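# Stand the cat litter pouch upright with clip attached

## Task

Set the cat litter pouch upright near the centre of the table, one of its wide faces turned toward the robot arms, away from both the pan and the scoop. The clip must finish attached to the pouch with a firm hold. The pan must not be tipped over at the end. Call finished_scene yourself to end the task.

## Robot and tools

Robot: two arms, left_arm and right_arm, each with a parallel two-finger gripper. Calibrated bases in the scene frame: left_arm root at (-0.024, +0.244, 0) m with identity orientation; right_arm root at (+0.041, -0.340, 0) m, turned very slightly about z (quat_wxyz +1.000, 0, 0, +0.012).

Frame: every hand position, quaternion and target uses the scene frame. Its origin sits at table height, halfway between the nominal arm bases. +z points up, +x points outward over the table, +y is toward left_arm. Camera image left/right does not match arm names. Reported hand poses may be off by a few centimetres, more at long reach.

Gripper geometry: fingers extend along the gripper's own +z axis and separate along its y axis. end_effector_position is the point between the pads, roughly 1 cm short of the fingertips.

Row layout (used by execute_actions and move): 16 numbers, always both arms. First left_arm: x, y, z (metres), qw, qx, qy, qz (unit quaternion, w first), opening; then the same eight for right_arm. Position and quaternion are absolute targets in the scene frame, not offsets. Opening runs -1 (closed) to +1 (fully open, 0.094 m). An arm meant to stay put should receive its last reported pose and its current opening unchanged in every call; sending 0 is a real command, not 'no change'. To hold a gripper's orientation, repeat one fixed quaternion rather than copying the drifting reported one.

execute_actions(actions, cameras): actions is a list; each action is a table of at most 15 rows, one row per 1/30 s step, with the final row repeated until 15 steps pass. Any target more than 0.6 m away from that gripper's start position along one of the gripper's own axes gets the action rejected for both arms; a malformed action or a failing first action rejects the whole call. An empty list just reports state and images. cameras: list of names (cam_high, cam_low), null/omitted or ["all"] for all, [] for none.

move(target, speed, blend, opening_speed, blocking, cameras): drives each gripper in a straight line from its current Hand target to the row(s) given. target is one 16-number row or a list of up to 15 rows, all sharing a 10 s cap; no 0.6 m check applies. speed: path top speed in m/s, 0.002 to 2.9, default 0.25 (rotation capped at double that in rad/s); one value or one per target. blend: corner-rounding radius in metres for lists, default 0. opening_speed: rate of finger command change per second on the -1..+1 scale, at least 0.2; use a slow value near 0.2 when squeezing something soft. blocking=false returns after about 0.5 s while the move continues; a new move then takes over. Paths ignore obstacles and the other arm. Fast moves overshoot and hit harder; a target set far beyond a contact pushes harder. Avoid paths that sweep close to an arm's own base, which can flip its shoulder posture; route around it. Changed openings in a later list row take effect only after everything comes to rest at that row.

wait(seconds): 0 to 10 s, arms hold their commands, a running move keeps going. stop(): brakes a running move. zoom_image(camera, region): camera is cam_high or cam_low, region [x0, y0, x1, y1] pixels from the top-left, at most 504x504; both images are 896x504. read_manual(section): licence texts only. finished_scene(scene): ends the current scene, given its number; irreversible.

Reading results: per arm you get end_effector_position, end_effector_quat_wxyz, Hand target (where the arm is now heading, possibly short of your command, so send the remainder next), Tool commands, grip_measured (finger opening on the command scale; reads a little wide when empty and a bit narrow under a full squeeze), Joint positions (last entry is opening in metres), Joint velocities ('within noise' means at rest) and Joint torques (include gravity; joints 1-3 wrap at ±28 N m). A move adds a 'move:' line: done, off_target, moving, held, fault etc., plus limits=paced (pose clipped) or limits=held (steps withheld). Unnamed arms are done, i.e. within 10 mm and 2 degrees. Neither done nor off_target tells you whether contact happened; friction and gravity alone can leave an arm a centimetre off. Each step limits orientation change to 40 degrees from the measured one.

Gripping: fingers go where grip_measured would read the commanded value; roughly 0.05 below the first-contact reading (more for small, round or soft parts) the grip hits its force limit, about 50-64 N per pad. To release, command well above grip_measured.

Avoid: dropping things or releasing parts while they move, fast impacts, hard shoves, any object leaving the table, knocking the pan over, and any contact or squeeze between the two arms (including closing one gripper on the other's fingers), which can end the scene. The clearance check may hold commands that bring an arm near the other's forearm but not gripper-to-gripper. Holding loads, stretched poses or pushing at unreachable targets heats motors: MOTOR HOT appears at 75 °C, an over-temperature fault folds that arm at 90 °C, and at 100 °C it collapses. Loose objects may occasionally get nudged by outside forces. The simulation keeps running while you compose replies.

Each tool is called after ">>>" in YAML: its name, and indented under it one key for each argument.

## Session

>>> execute_actions:
  actions: []

Scene clock: 0.00 s.
left_arm: end_effector_position=(+0.3860, +0.2951, +0.1255) grip_measured=+1.000 end_effector_quat_wxyz=(+0.466, -0.356, +0.808, -0.062) | right_arm: end_effector_position=(+0.1356, -0.1588, +0.1164) grip_measured=+1.000 end_effector_quat_wxyz=(+0.373, -0.231, +0.889, +0.133)
Joint positions: left_arm=[0.032 1.442 0.727 0.108 -0.208 -0.69 0.094] | right_arm=[1.654 0.743 0.521 -0.887 0.697 1 0.094]
Joint velocities: within noise
Joint torques (N m): no reading
Motor temperatures (°C): left_arm=[30 33 35 31 29 30 28] | right_arm=[27 36 33 30 26 27 28]
Heat: left arm: 35 °C; right arm: 36 °C.
Hand target: left_arm +0.3871, +0.2959, +0.1305; +0.471, -0.356, +0.805, -0.061 | right_arm +0.1377, -0.1597, +0.1200; +0.380, -0.228, +0.887, +0.132
Tool commands: left_gripper/opening=+1.0 right_gripper/opening=+1.0

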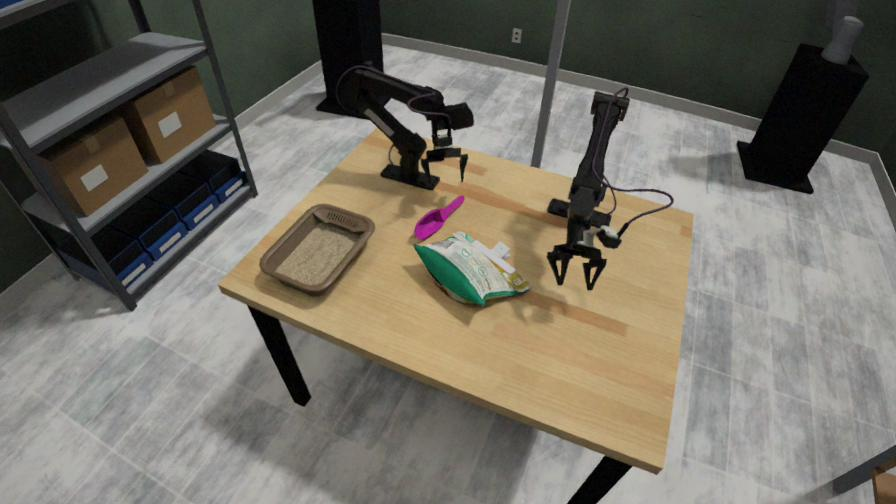

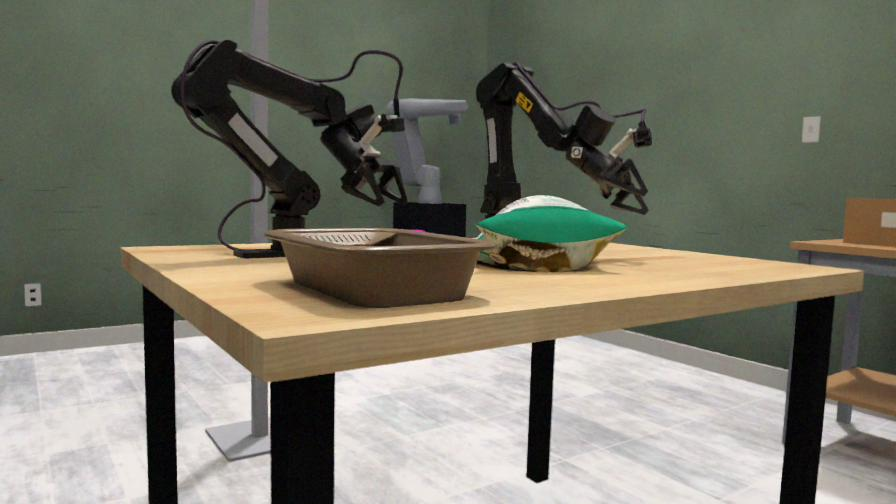

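>>> zoom_image:
  camera: "cam_high"
  region: [380, 180, 580, 320]

>>> zoom_image:
  camera: "cam_low"
  region: [420, 170, 680, 300]

>>> zoom_image:
  camera: "cam_high"
  region: [240, 60, 640, 320]

Scaled by 2.520.

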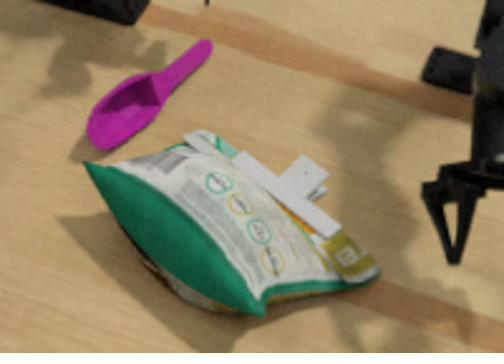

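Scaled by 1.938.

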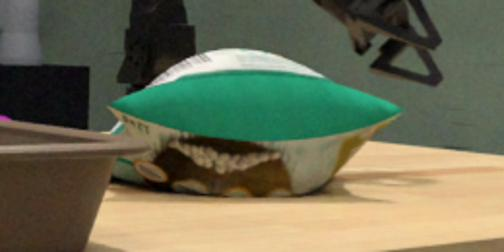

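Scaled by 1.260.

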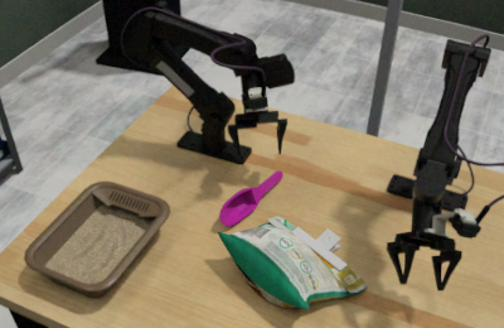

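>>> zoom_image:
  camera: "cam_high"
  region: [405, 222, 540, 312]

>>> zoom_image:
  camera: "cam_low"
  region: [465, 185, 635, 285]

Scaled by 3.733.

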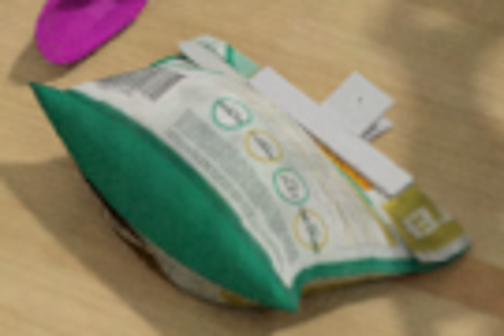

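Scaled by 2.965.

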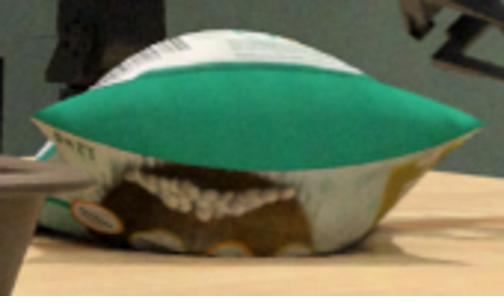

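>>> move:
  target:
    - [0.26,0.21,0.12,0.214,-0.517,0.766,-0.317,-0.2,0.1356,-0.1588,0.1164,0.373,-0.231,0.889,0.133,1]

Scene clock: 8.67 s.
left_arm: end_effector_position=(+0.2662, +0.2095, +0.1237) grip_measured=-0.199 end_effector_quat_wxyz=(+0.220, -0.513, +0.766, -0.319) | right_arm: end_effector_position=(+0.1345, -0.1585, +0.1156) grip_measured=+1.000 end_effector_quat_wxyz=(+0.370, -0.232, +0.890, +0.134)
Joint positions: left_arm=[0.065 0.991 0.595 -0.429 0.31 -1.238 0.038] | right_arm=[1.654 0.743 0.521 -0.887 0.689 1 0.094]
Joint velocities: within noise
Joint torques (N m): left_arm=[0.2 -2.77 6.48 1.5 0.2 0.04] | right_arm=[-0.02 0.06 6.5 0.91 0.38 -0.04]
Motor temperatures (°C): left_arm=[30 33 37 32 29 30 28] | right_arm=[27 36 34 30 26 27 28]
Heat: left arm: 37 °C; right arm: 36 °C.
Hand target: left_arm +0.2603, +0.2099, +0.1200; +0.214, -0.517, +0.766, -0.317 | right_arm +0.1356, -0.1588, +0.1164; +0.373, -0.231, +0.889, +0.133
Off the commanded pose: left_arm 0.007 m, 1 deg | right_arm 0.001 m, 0 deg.
move: done

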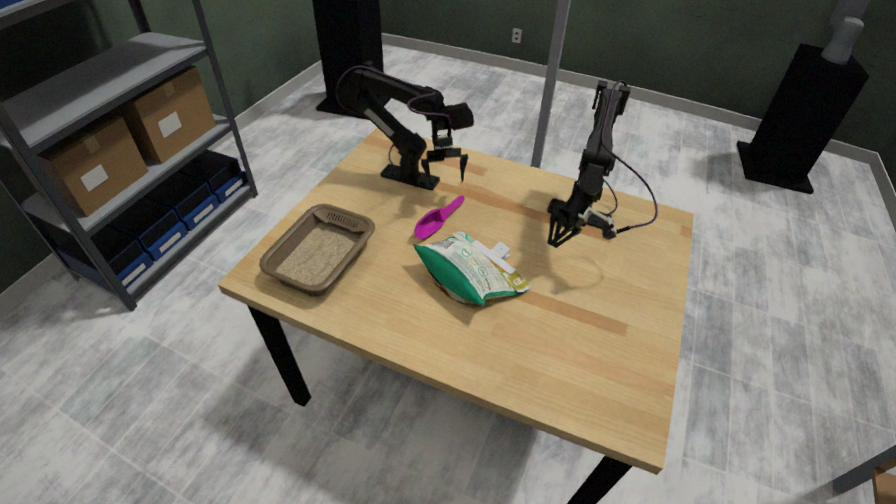

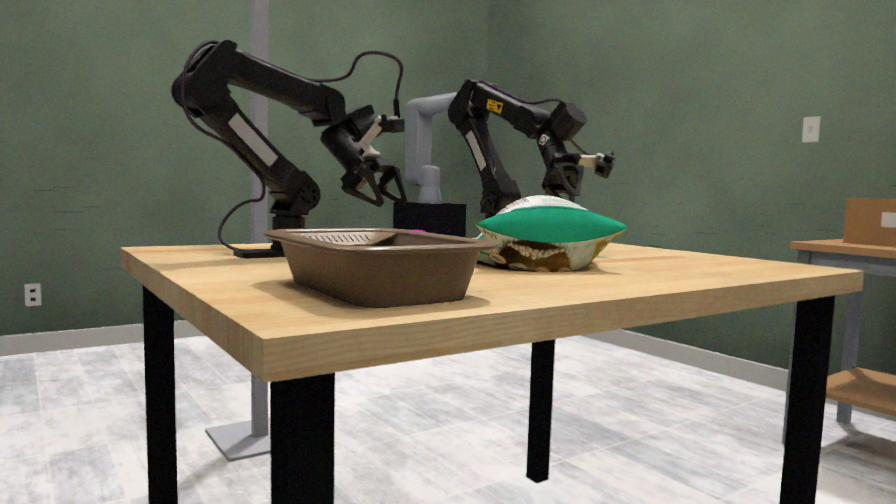

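>>> zoom_image:
  camera: "cam_high"
  region: [450, 180, 630, 300]

Scaled by 2.800.

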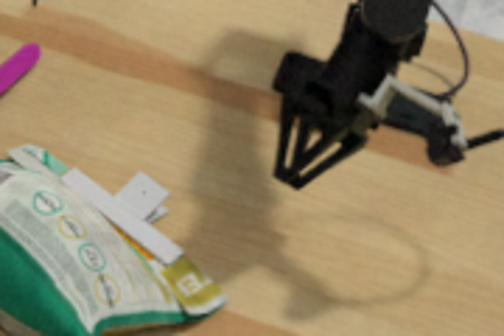

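>>> move:
  target:
    - [0.275,0.183,0.035,0.214,-0.517,0.766,-0.317,-0.2,0.1356,-0.1588,0.1164,0.373,-0.231,0.889,0.133,1]
  speed: 0.12

>>> zoom_image:
  camera: "cam_high"
  region: [430, 190, 610, 310]

>>> zoom_image:
  camera: "cam_low"
  region: [460, 170, 680, 290]

Scene clock: 10.63 s.
left_arm: end_effector_position=(+0.2775, +0.1827, +0.0400) grip_measured=-0.199 end_effector_quat_wxyz=(+0.214, -0.516, +0.764, -0.323) | right_arm: end_effector_position=(+0.1344, -0.1585, +0.1155) grip_measured=+1.000 end_effector_quat_wxyz=(+0.369, -0.232, +0.890, +0.134)
Joint positions: left_arm=[-0.076 1.244 0.35 0.093 0.223 -1.355 0.038] | right_arm=[1.654 0.743 0.521 -0.887 0.689 1 0.094]
Joint velocities: within noise
Joint torques (N m): left_arm=[-0.44 -2.22 5.42 1.76 -0.05 -0.02] | right_arm=[-0.1 0.29 6.39 0.95 0.43 -0.04]
Motor temperatures (°C): left_arm=[30 33 37 33 29 30 28] | right_arm=[27 36 34 30 26 27 28]
Heat: left arm: 37 °C; right arm: 36 °C.
Hand target: left_arm +0.2749, +0.1830, +0.0351; +0.214, -0.517, +0.766, -0.317 | right_arm +0.1356, -0.1588, +0.1164; +0.373, -0.231, +0.889, +0.133
Off the commanded pose: left_arm 0.006 m, 1 deg | right_arm 0.001 m, 0 deg.
move: done

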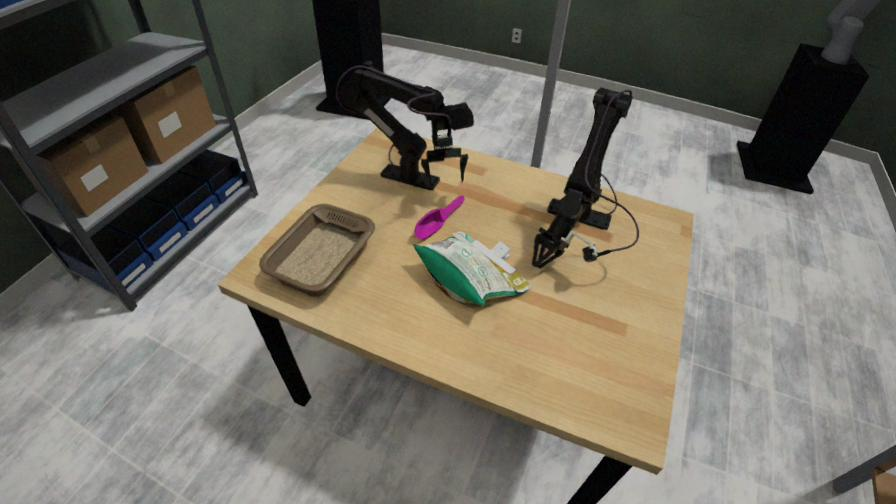

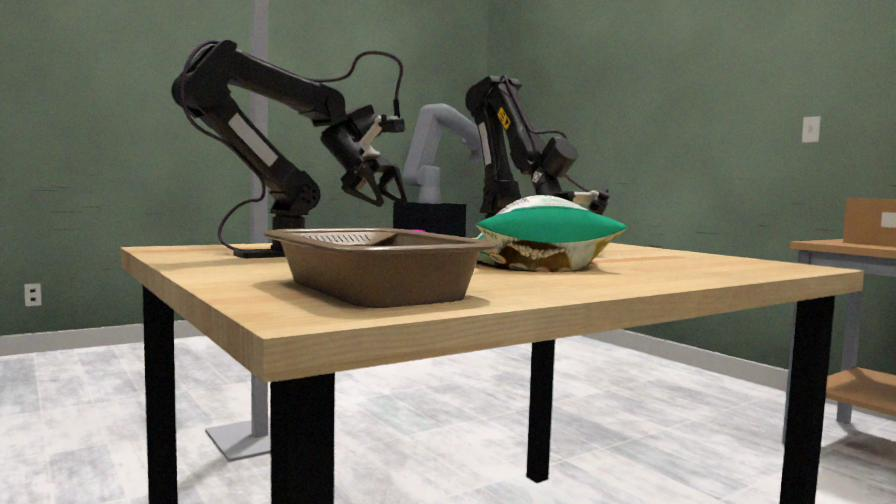

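Scaled by 2.800.

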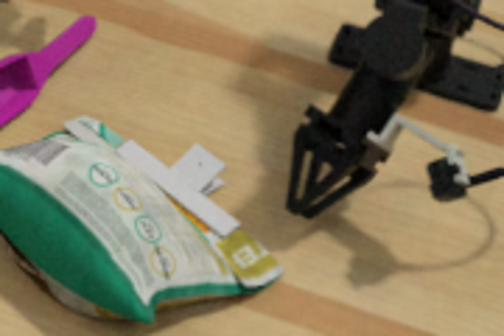

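Scaled by 2.291.

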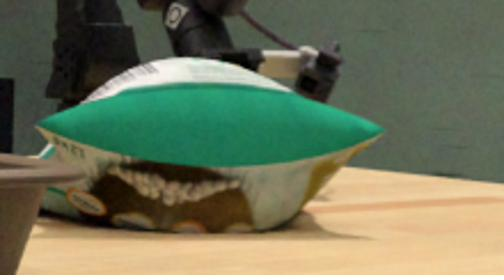

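>>> move:
  target:
    - [0.275,0.183,0.022,0.214,-0.517,0.766,-0.317,-0.2,0.1356,-0.1588,0.1164,0.373,-0.231,0.889,0.133,1]
  speed: 0.05
  cameras: ["cam_high"]

>>> zoom_image:
  camera: "cam_high"
  region: [500, 220, 590, 290]

Scene clock: 11.93 s.
left_arm: end_effector_position=(+0.2779, +0.1827, +0.0268) grip_measured=-0.199 end_effector_quat_wxyz=(+0.214, -0.516, +0.764, -0.323) | right_arm: end_effector_position=(+0.1344, -0.1585, +0.1155) grip_measured=+1.000 end_effector_quat_wxyz=(+0.369, -0.232, +0.890, +0.134)
Joint positions: left_arm=[-0.076 1.305 0.318 0.186 0.222 -1.355 0.038] | right_arm=[1.654 0.743 0.521 -0.887 0.689 1 0.094]
Joint velocities: within noise
Joint torques (N m): left_arm=[-0.44 -2.26 5.03 1.78 -0.01 0.02] | right_arm=[-0.18 0.12 6.79 0.98 0.4 -0.08]
Motor temperatures (°C): left_arm=[30 33 37 33 29 30 28] | right_arm=[27 36 34 31 26 27 28]
Heat: left arm: 37 °C; right arm: 36 °C.
Hand target: left_arm +0.2749, +0.1830, +0.0220; +0.214, -0.517, +0.766, -0.317 | right_arm +0.1356, -0.1588, +0.1164; +0.373, -0.231, +0.889, +0.133
Off the commanded pose: left_arm 0.006 m, 1 deg | right_arm 0.001 m, 0 deg.
move: done
Images, in order (width x height): cam_high 896x504.

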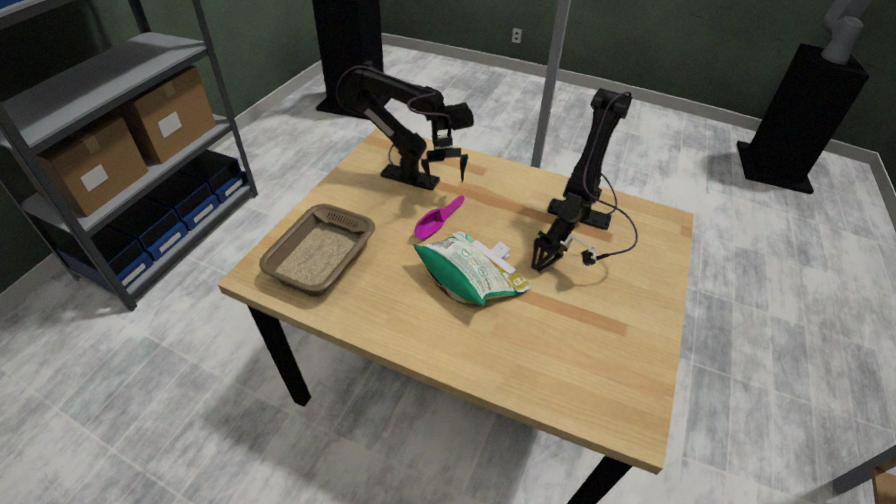

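Scaled by 5.600.

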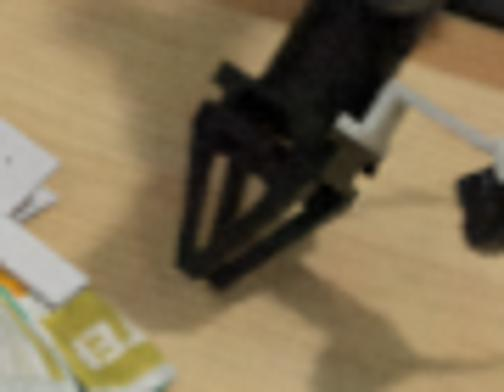

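>>> move:
  target:
    - [0.28,0.162,0.021,0.214,-0.517,0.766,-0.317,-0.2,0.1356,-0.1588,0.1164,0.373,-0.231,0.889,0.133,1]
    - [0.31,0.15,0.021,0.214,-0.517,0.766,-0.317,-0.2,0.1356,-0.1588,0.1164,0.373,-0.231,0.889,0.133,1]
  speed: 0.05

>>> zoom_image:
  camera: "cam_high"
  region: [480, 220, 570, 290]

Scene clock: 13.67 s.
left_arm: end_effector_position=(+0.3069, +0.1501, +0.0219) grip_measured=-0.199 end_effector_quat_wxyz=(+0.212, -0.516, +0.764, -0.324) | right_arm: end_effector_position=(+0.1344, -0.1585, +0.1155) grip_measured=+1.000 end_effector_quat_wxyz=(+0.369, -0.232, +0.890, +0.134)
Joint positions: left_arm=[-0.211 1.485 0.421 0.279 0.132 -1.453 0.038] | right_arm=[1.654 0.743 0.521 -0.887 0.689 1 0.094]
Joint velocities: within noise
Joint torques (N m): left_arm=[-0.42 -3.3 7.17 1.6 -0.17 -0.03] | right_arm=[-0.23 0.21 6.45 0.95 0.36 0.01]
Motor temperatures (°C): left_arm=[30 33 37 33 29 30 28] | right_arm=[27 36 34 31 26 27 28]
Heat: left arm: 37 °C; right arm: 36 °C.
Hand target: left_arm +0.3099, +0.1501, +0.0210; +0.214, -0.517, +0.766, -0.317 | right_arm +0.1356, -0.1588, +0.1164; +0.373, -0.231, +0.889, +0.133
Off the commanded pose: left_arm 0.003 m, 1 deg | right_arm 0.001 m, 0 deg.
move: done

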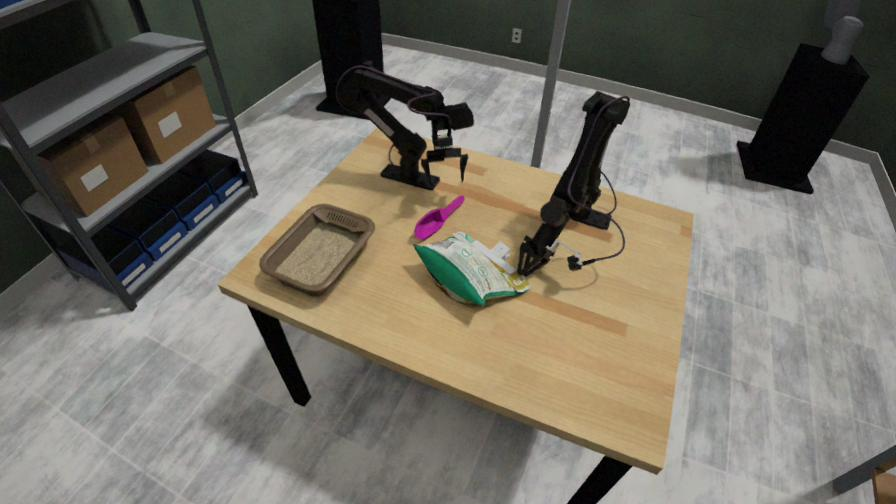

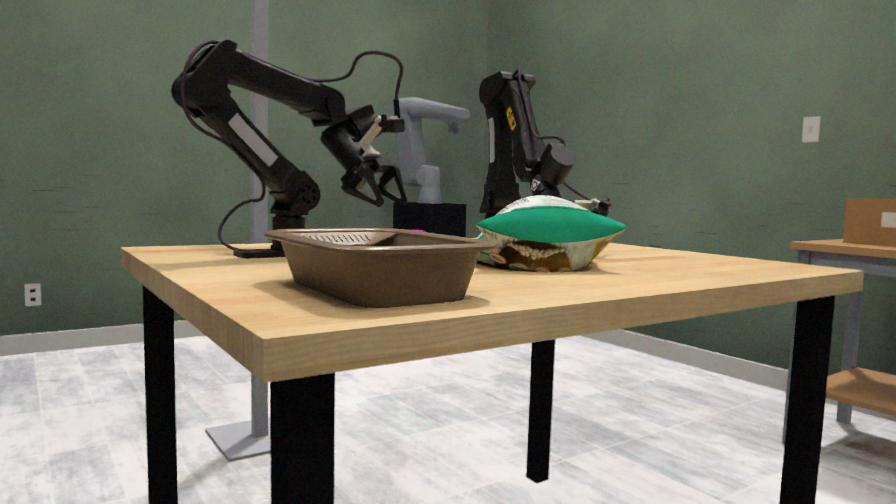

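Scaled by 5.600.

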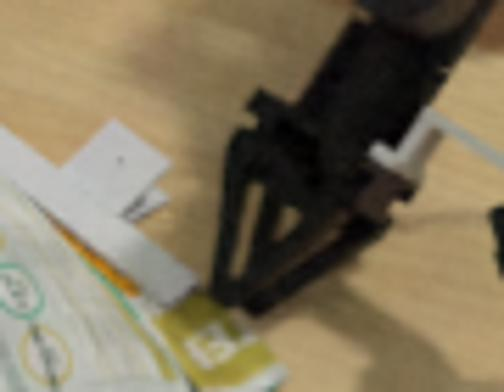

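>>> move:
  target:
    - [0.333,0.146,0.021,0.214,-0.517,0.766,-0.317,-0.2,0.1356,-0.1588,0.1164,0.373,-0.231,0.889,0.133,1]
  speed: 0.04

>>> zoom_image:
  camera: "cam_high"
  region: [470, 230, 560, 300]

>>> zoom_image:
  camera: "cam_low"
  region: [460, 170, 680, 290]

Scene clock: 14.77 s.
left_arm: end_effector_position=(+0.3291, +0.1453, +0.0222) grip_measured=-0.199 end_effector_quat_wxyz=(+0.212, -0.516, +0.764, -0.323) | right_arm: end_effector_position=(+0.1344, -0.1585, +0.1155) grip_measured=+1.000 end_effector_quat_wxyz=(+0.369, -0.232, +0.890, +0.134)
Joint positions: left_arm=[-0.211 1.574 0.506 0.282 0.132 -1.454 0.038] | right_arm=[1.654 0.743 0.521 -0.887 0.689 1 0.094]
Joint velocities: within noise
Joint torques (N m): left_arm=[-0.25 -3.77 7.32 1.59 -0.12 0.02] | right_arm=[-0.2 0.42 6.56 0.96 0.37 -0.04]
Motor temperatures (°C): left_arm=[30 33 37 33 29 30 28] | right_arm=[27 35 34 31 26 27 28]
Heat: left arm: 37 °C; right arm: 35 °C.
Hand target: left_arm +0.3330, +0.1461, +0.0211; +0.214, -0.517, +0.766, -0.317 | right_arm +0.1356, -0.1588, +0.1164; +0.373, -0.231, +0.889, +0.133
Off the commanded pose: left_arm 0.004 m, 1 deg | right_arm 0.001 m, 0 deg.
move: done

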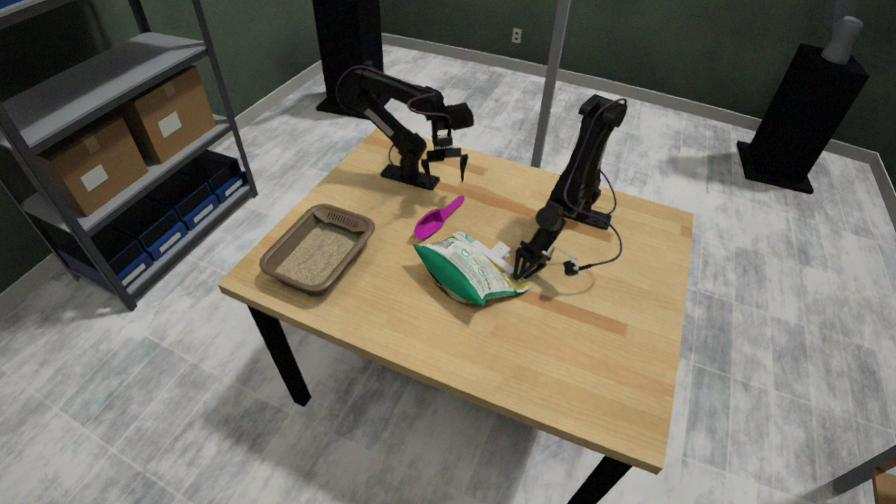

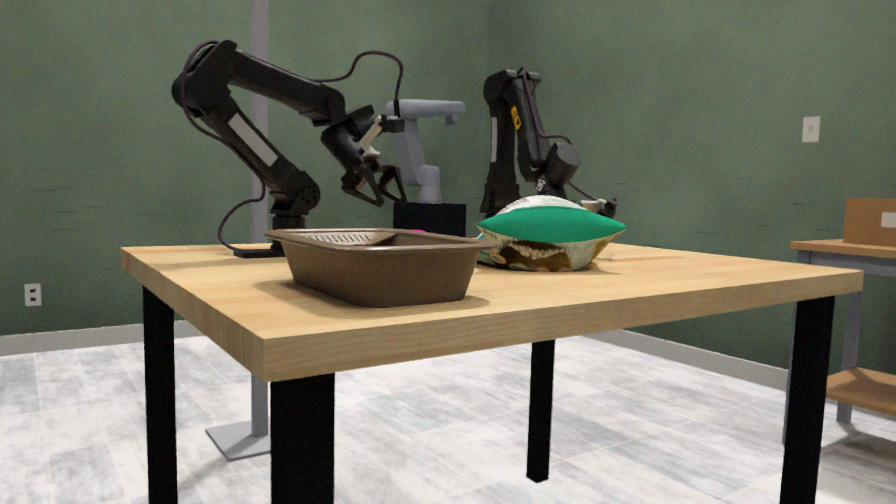

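Scaled by 5.600.

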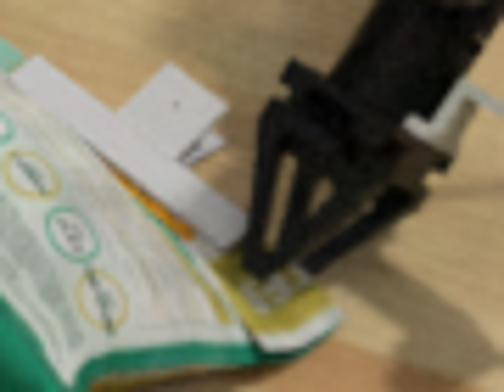

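Scaled by 2.291.

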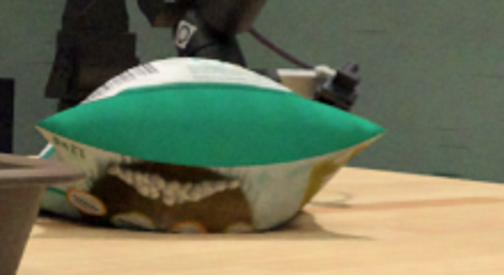

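>>> move:
  target:
    - [0.342,0.143,0.021,0.214,-0.517,0.766,-0.317,-0.2,0.1356,-0.1588,0.1164,0.373,-0.231,0.889,0.133,1]
    - [0.342,0.143,0.021,0.214,-0.517,0.766,-0.317,-0.75,0.1356,-0.1588,0.1164,0.373,-0.231,0.889,0.133,1]
  speed: 0.04
  opening_speed: 0.3

>>> zoom_image:
  camera: "cam_high"
  region: [470, 230, 560, 300]

>>> zoom_image:
  camera: "cam_low"
  region: [460, 170, 680, 290]

Scene clock: 17.67 s.
left_arm: end_effector_position=(+0.3330, +0.1453, +0.0157) grip_measured=-0.748 end_effector_quat_wxyz=(+0.203, -0.521, +0.768, -0.312) | right_arm: end_effector_position=(+0.1344, -0.1585, +0.1155) grip_measured=+1.000 end_effector_quat_wxyz=(+0.369, -0.232, +0.890, +0.134)
Joint positions: left_arm=[-0.211 1.612 0.539 0.257 0.128 -1.454 0.012] | right_arm=[1.654 0.743 0.521 -0.887 0.689 1 0.094]
Joint velocities: within noise
Joint torques (N m): left_arm=[-0.53 -4.49 7.34 1.83 -0.1 0.01] | right_arm=[-0.25 0.28 6.5 0.94 0.4 -0.07]
Motor temperatures (°C): left_arm=[30 33 37 33 29 30 28] | right_arm=[27 35 35 31 26 27 28]
Heat: left arm: 37 °C; right arm: 35 °C.
Hand target: left_arm +0.3417, +0.1431, +0.0212; +0.214, -0.517, +0.766, -0.317 | right_arm +0.1356, -0.1588, +0.1164; +0.373, -0.231, +0.889, +0.133
Off the commanded pose: left_arm 0.011 m, 1 deg | right_arm 0.001 m, 0 deg.
move: off_target (left_arm)

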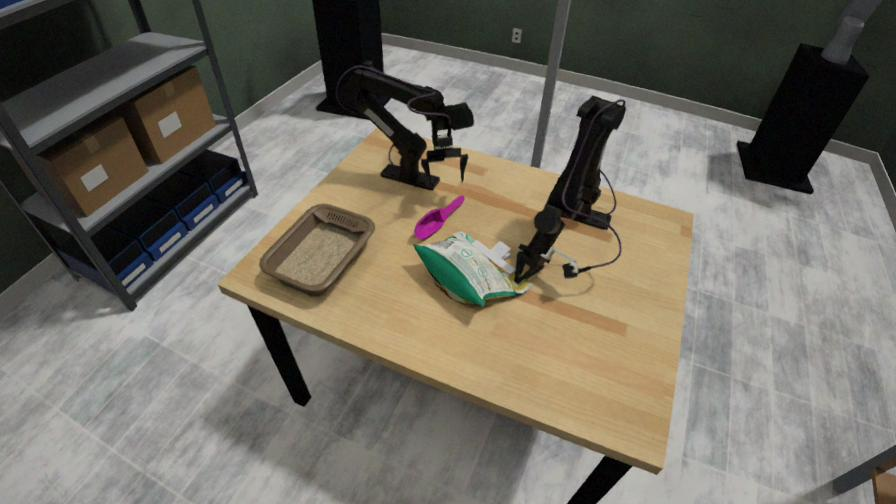

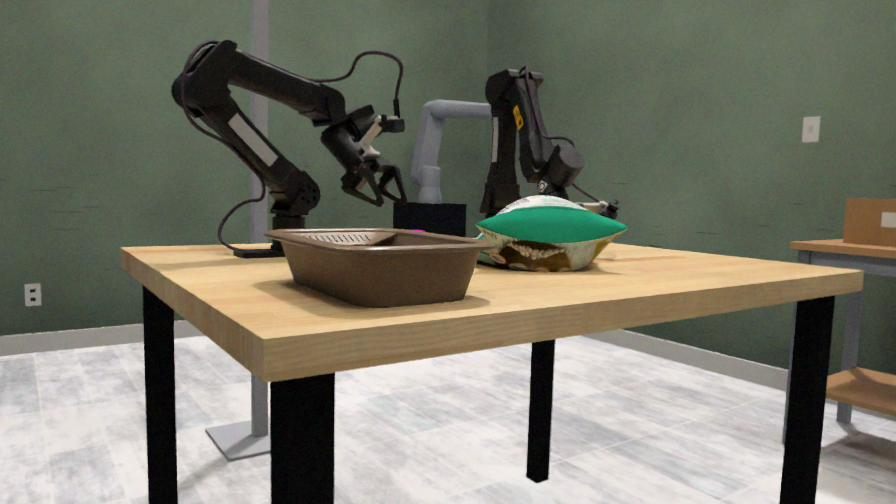

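Scaled by 5.600.

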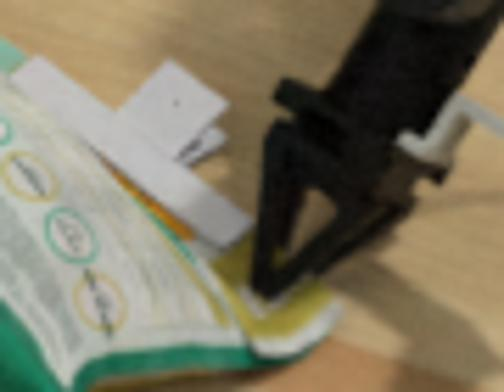

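Scaled by 2.291.

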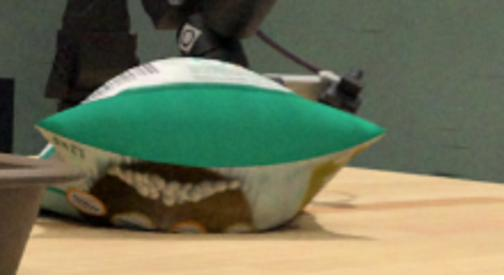

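>>> move:
  target:
    - [0.334,0.1455,0.02,0.214,-0.517,0.766,-0.317,-1,0.1356,-0.1588,0.1164,0.373,-0.231,0.889,0.133,1]
  speed: 0.04
  opening_speed: 0.3

>>> zoom_image:
  camera: "cam_high"
  region: [470, 230, 560, 300]

Scene clock: 18.87 s.
left_arm: end_effector_position=(+0.3355, +0.1448, +0.0189) grip_measured=-0.985 end_effector_quat_wxyz=(+0.209, -0.519, +0.766, -0.317) | right_arm: end_effector_position=(+0.1344, -0.1585, +0.1155) grip_measured=+1.000 end_effector_quat_wxyz=(+0.369, -0.232, +0.890, +0.134)
Joint positions: left_arm=[-0.211 1.609 0.539 0.269 0.127 -1.454 0.001] | right_arm=[1.654 0.743 0.521 -0.887 0.689 1 0.094]
Joint velocities: within noise
Joint torques (N m): left_arm=[-0.28 -6.34 4.89 1.76 -0.11 0.05] | right_arm=[-0.17 0.13 6.56 0.92 0.38 -0.06]
Motor temperatures (°C): left_arm=[30 33 37 33 29 30 28] | right_arm=[27 35 35 31 26 27 28]
Heat: left arm: 37 °C; right arm: 35 °C.
Hand target: left_arm +0.3341, +0.1456, +0.0200; +0.214, -0.517, +0.766, -0.317 | right_arm +0.1356, -0.1588, +0.1164; +0.373, -0.231, +0.889, +0.133
Off the commanded pose: left_arm 0.002 m, 1 deg | right_arm 0.001 m, 0 deg.
move: done

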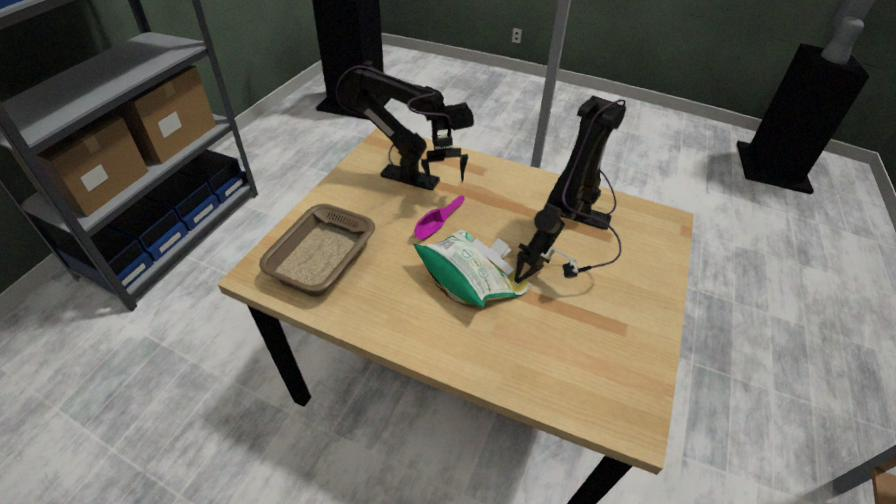

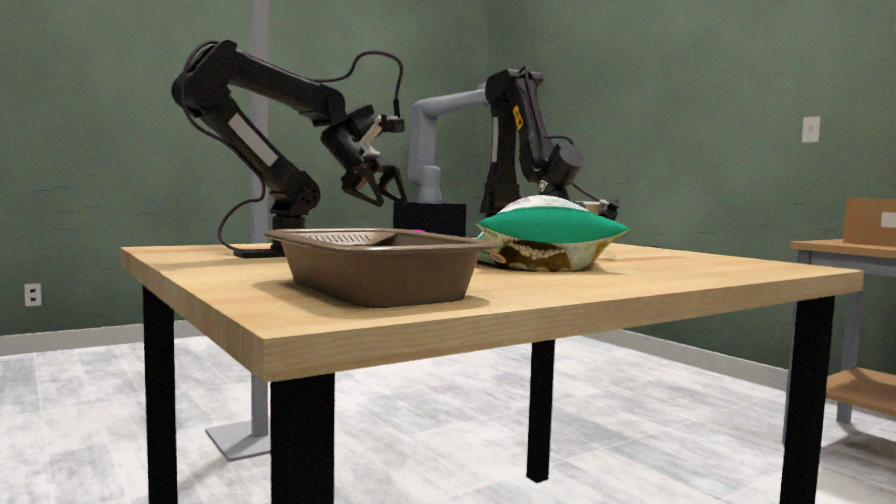

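Scaled by 5.600.

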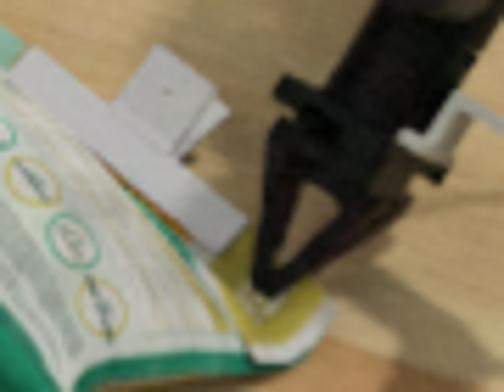

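>>> move:
  target:
    - [0.343,0.1425,0.06,0.145,-0.540,0.801,-0.215,-1,0.1356,-0.1588,0.1164,0.373,-0.231,0.889,0.133,1]
  speed: 0.05

>>> zoom_image:
  camera: "cam_high"
  region: [400, 200, 580, 320]

>>> zoom_image:
  camera: "cam_low"
  region: [460, 170, 680, 290]

Scene clock: 22.20 s.
left_arm: end_effector_position=(+0.3412, +0.1429, +0.0544) grip_measured=-0.986 end_effector_quat_wxyz=(+0.146, -0.543, +0.797, -0.221) | right_arm: end_effector_position=(+0.1344, -0.1585, +0.1155) grip_measured=+1.000 end_effector_quat_wxyz=(+0.369, -0.232, +0.890, +0.134)
Joint positions: left_arm=[-0.237 1.603 0.893 -0.331 0.078 -1.454 0.001] | right_arm=[1.654 0.743 0.521 -0.887 0.689 1 0.094]
Joint velocities: within noise
Joint torques (N m): left_arm=[-0.25 -6.02 9.44 0.94 -0.04 0.11] | right_arm=[-0.34 0.12 6.39 0.94 0.39 -0.02]
Motor temperatures (°C): left_arm=[30 34 38 33 29 30 28] | right_arm=[27 35 35 31 26 27 28]
Heat: left arm: 38 °C; right arm: 35 °C.
Hand target: left_arm +0.3430, +0.1426, +0.0601; +0.146, -0.540, +0.801, -0.215 | right_arm +0.1356, -0.1588, +0.1164; +0.373, -0.231, +0.889, +0.133
Off the commanded pose: left_arm 0.006 m, 1 deg | right_arm 0.001 m, 0 deg.
move: done

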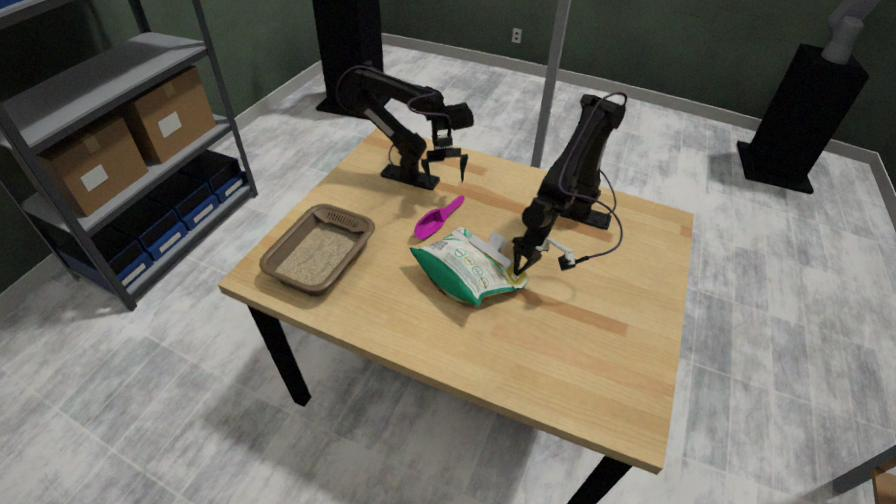

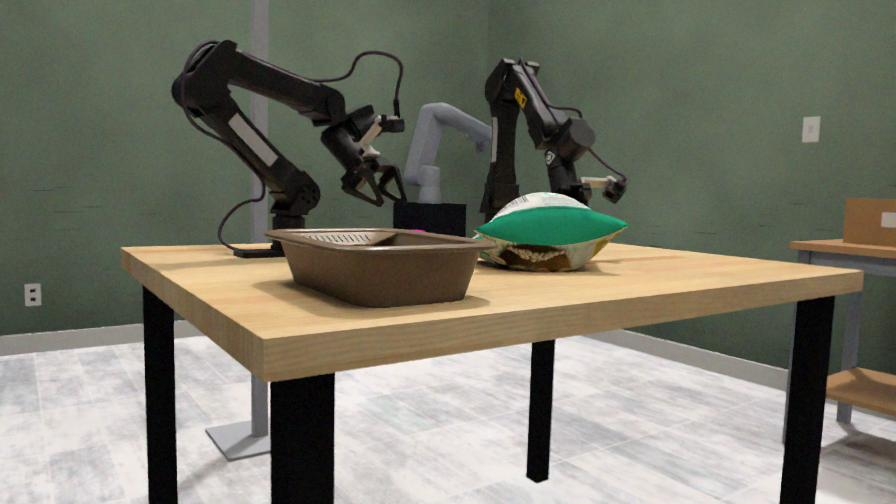

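Scaled by 2.800.

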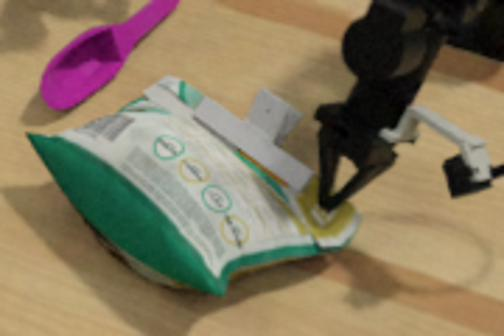

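Scaled by 2.291.

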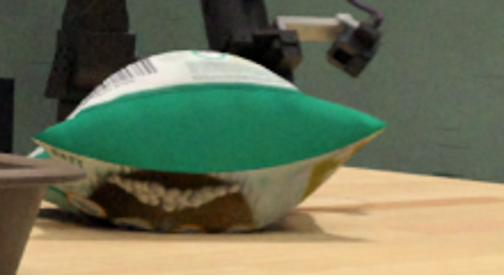

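>>> move:
  target:
    - [0.355,0.138,0.10,0.145,-0.540,0.801,-0.215,-1,0.1356,-0.1588,0.1164,0.373,-0.231,0.889,0.133,1]
  speed: 0.05

>>> zoom_image:
  camera: "cam_high"
  region: [400, 200, 580, 320]

>>> zoom_image:
  camera: "cam_low"
  region: [460, 170, 680, 290]

Scene clock: 23.70 s.
left_arm: end_effector_position=(+0.3494, +0.1384, +0.0869) grip_measured=-0.986 end_effector_quat_wxyz=(+0.137, -0.543, +0.801, -0.211) | right_arm: end_effector_position=(+0.1344, -0.1585, +0.1155) grip_measured=+1.000 end_effector_quat_wxyz=(+0.369, -0.232, +0.890, +0.134)
Joint positions: left_arm=[-0.244 1.603 1.047 -0.511 0.076 -1.454 0.001] | right_arm=[1.654 0.743 0.521 -0.887 0.689 1 0.094]
Joint velocities: within noise
Joint torques (N m): left_arm=[-0.01 -6.9 10.35 1.01 -0.03 0.05] | right_arm=[-0.38 0.2 6.48 0.88 0.4 -0.06]
Motor temperatures (°C): left_arm=[30 34 38 33 29 30 28] | right_arm=[27 35 35 31 26 27 28]
Heat: left arm: 38 °C; right arm: 35 °C.
Hand target: left_arm +0.3548, +0.1380, +0.1000; +0.145, -0.540, +0.801, -0.215 | right_arm +0.1356, -0.1588, +0.1164; +0.373, -0.231, +0.889, +0.133
Off the commanded pose: left_arm 0.014 m, 1 deg | right_arm 0.001 m, 0 deg.
move: off_target (left_arm)

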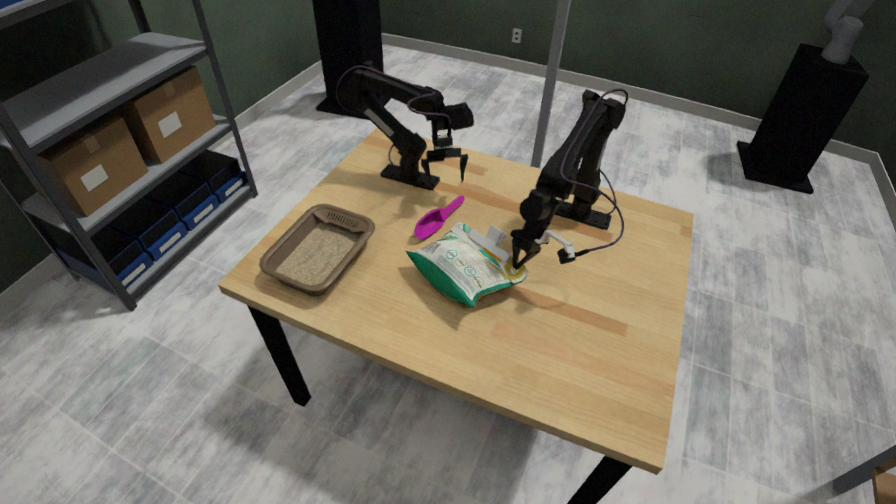

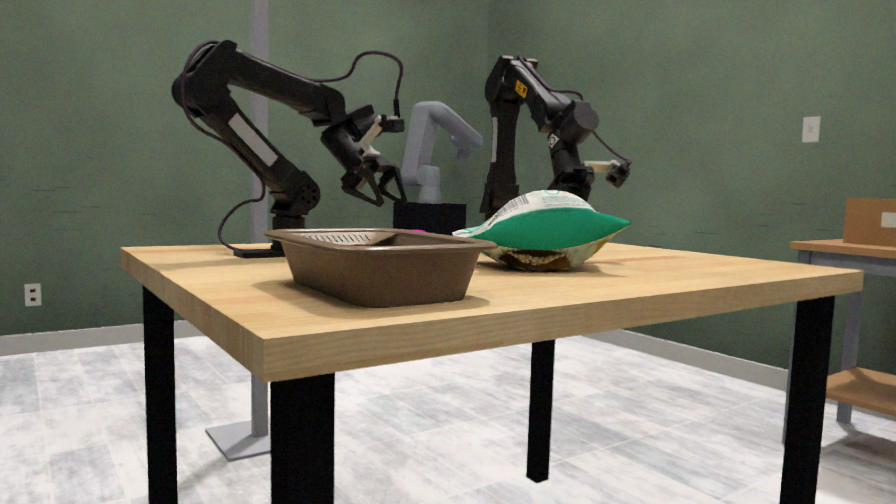

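Scaled by 2.800.

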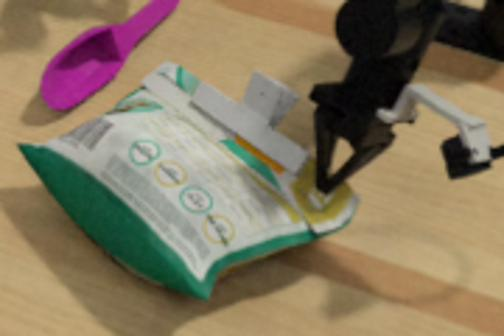

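Scaled by 2.291.

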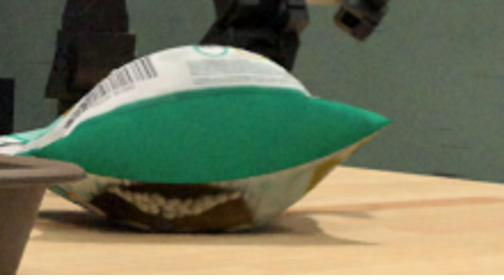

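>>> move:
  target:
    - [0.37,0.132,0.125,0.145,-0.540,0.801,-0.215,-1,0.1356,-0.1588,0.1164,0.373,-0.231,0.889,0.133,1]
    - [0.385,0.122,0.145,0.073,-0.554,0.822,-0.108,-1,0.1356,-0.1588,0.1164,0.373,-0.231,0.889,0.133,1]
  speed: 0.05

>>> zoom_image:
  camera: "cam_high"
  region: [400, 200, 580, 320]

>>> zoom_image:
  camera: "cam_low"
  region: [430, 150, 680, 290]

Scene clock: 27.87 s.
left_arm: end_effector_position=(+0.3844, +0.1240, +0.1343) grip_measured=-0.986 end_effector_quat_wxyz=(+0.073, -0.554, +0.822, -0.106) | right_arm: end_effector_position=(+0.1344, -0.1585, +0.1155) grip_measured=+1.000 end_effector_quat_wxyz=(+0.369, -0.232, +0.890, +0.134)
Joint positions: left_arm=[-0.278 1.922 1.715 -1.107 0.025 -1.467 0.001] | right_arm=[1.654 0.743 0.521 -0.887 0.689 1 0.094]
Joint velocities: within noise
Joint torques (N m): left_arm=[-0.17 -9.24 10.39 0.52 0.01 -0.03] | right_arm=[-0.27 -0.01 6.49 0.96 0.41 -0.04]
Motor temperatures (°C): left_arm=[30 35 39 33 29 30 28] | right_arm=[27 35 35 31 26 27 28]
Heat: left arm: 39 °C; right arm: 35 °C.
Hand target: left_arm +0.3849, +0.1221, +0.1449; +0.073, -0.554, +0.822, -0.109 | right_arm +0.1356, -0.1588, +0.1164; +0.373, -0.231, +0.889, +0.133
Off the commanded pose: left_arm 0.011 m, 0 deg | right_arm 0.001 m, 0 deg.
move: off_target (left_arm)

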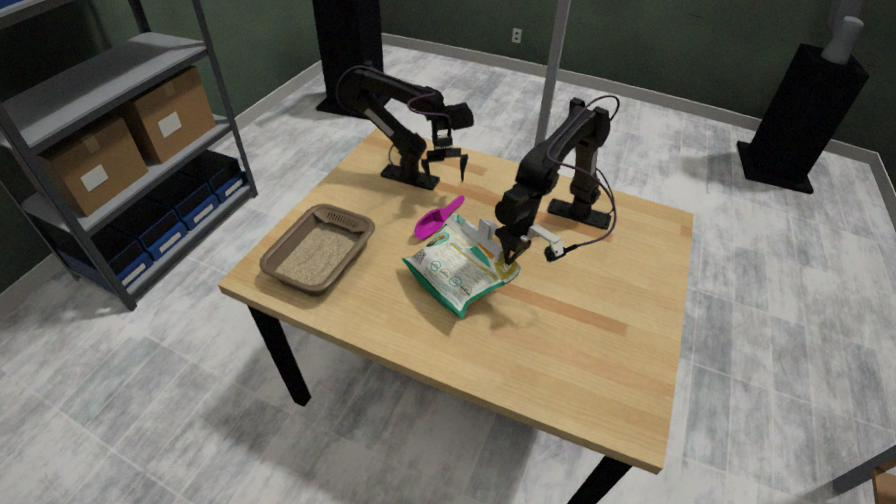

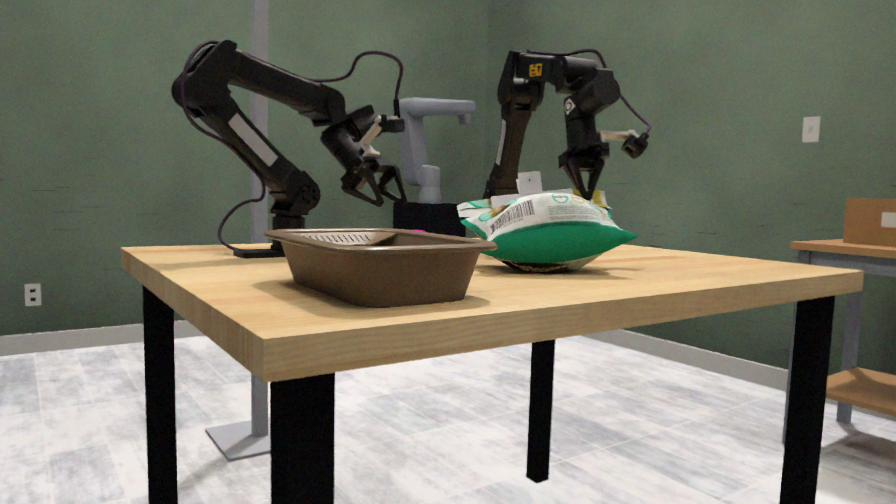

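Scaled by 2.800.

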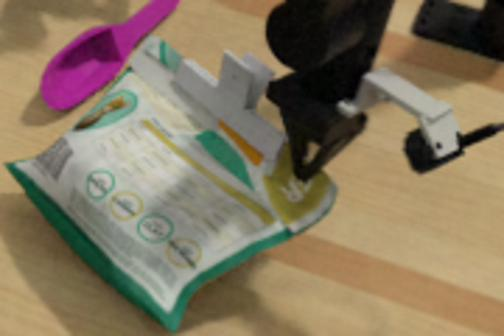

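Scaled by 2.016.

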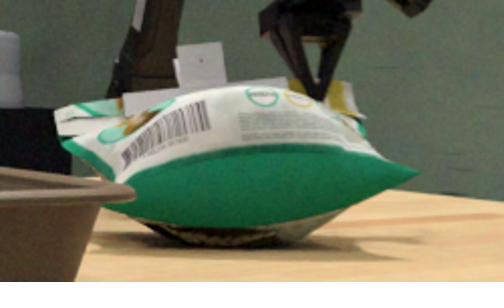

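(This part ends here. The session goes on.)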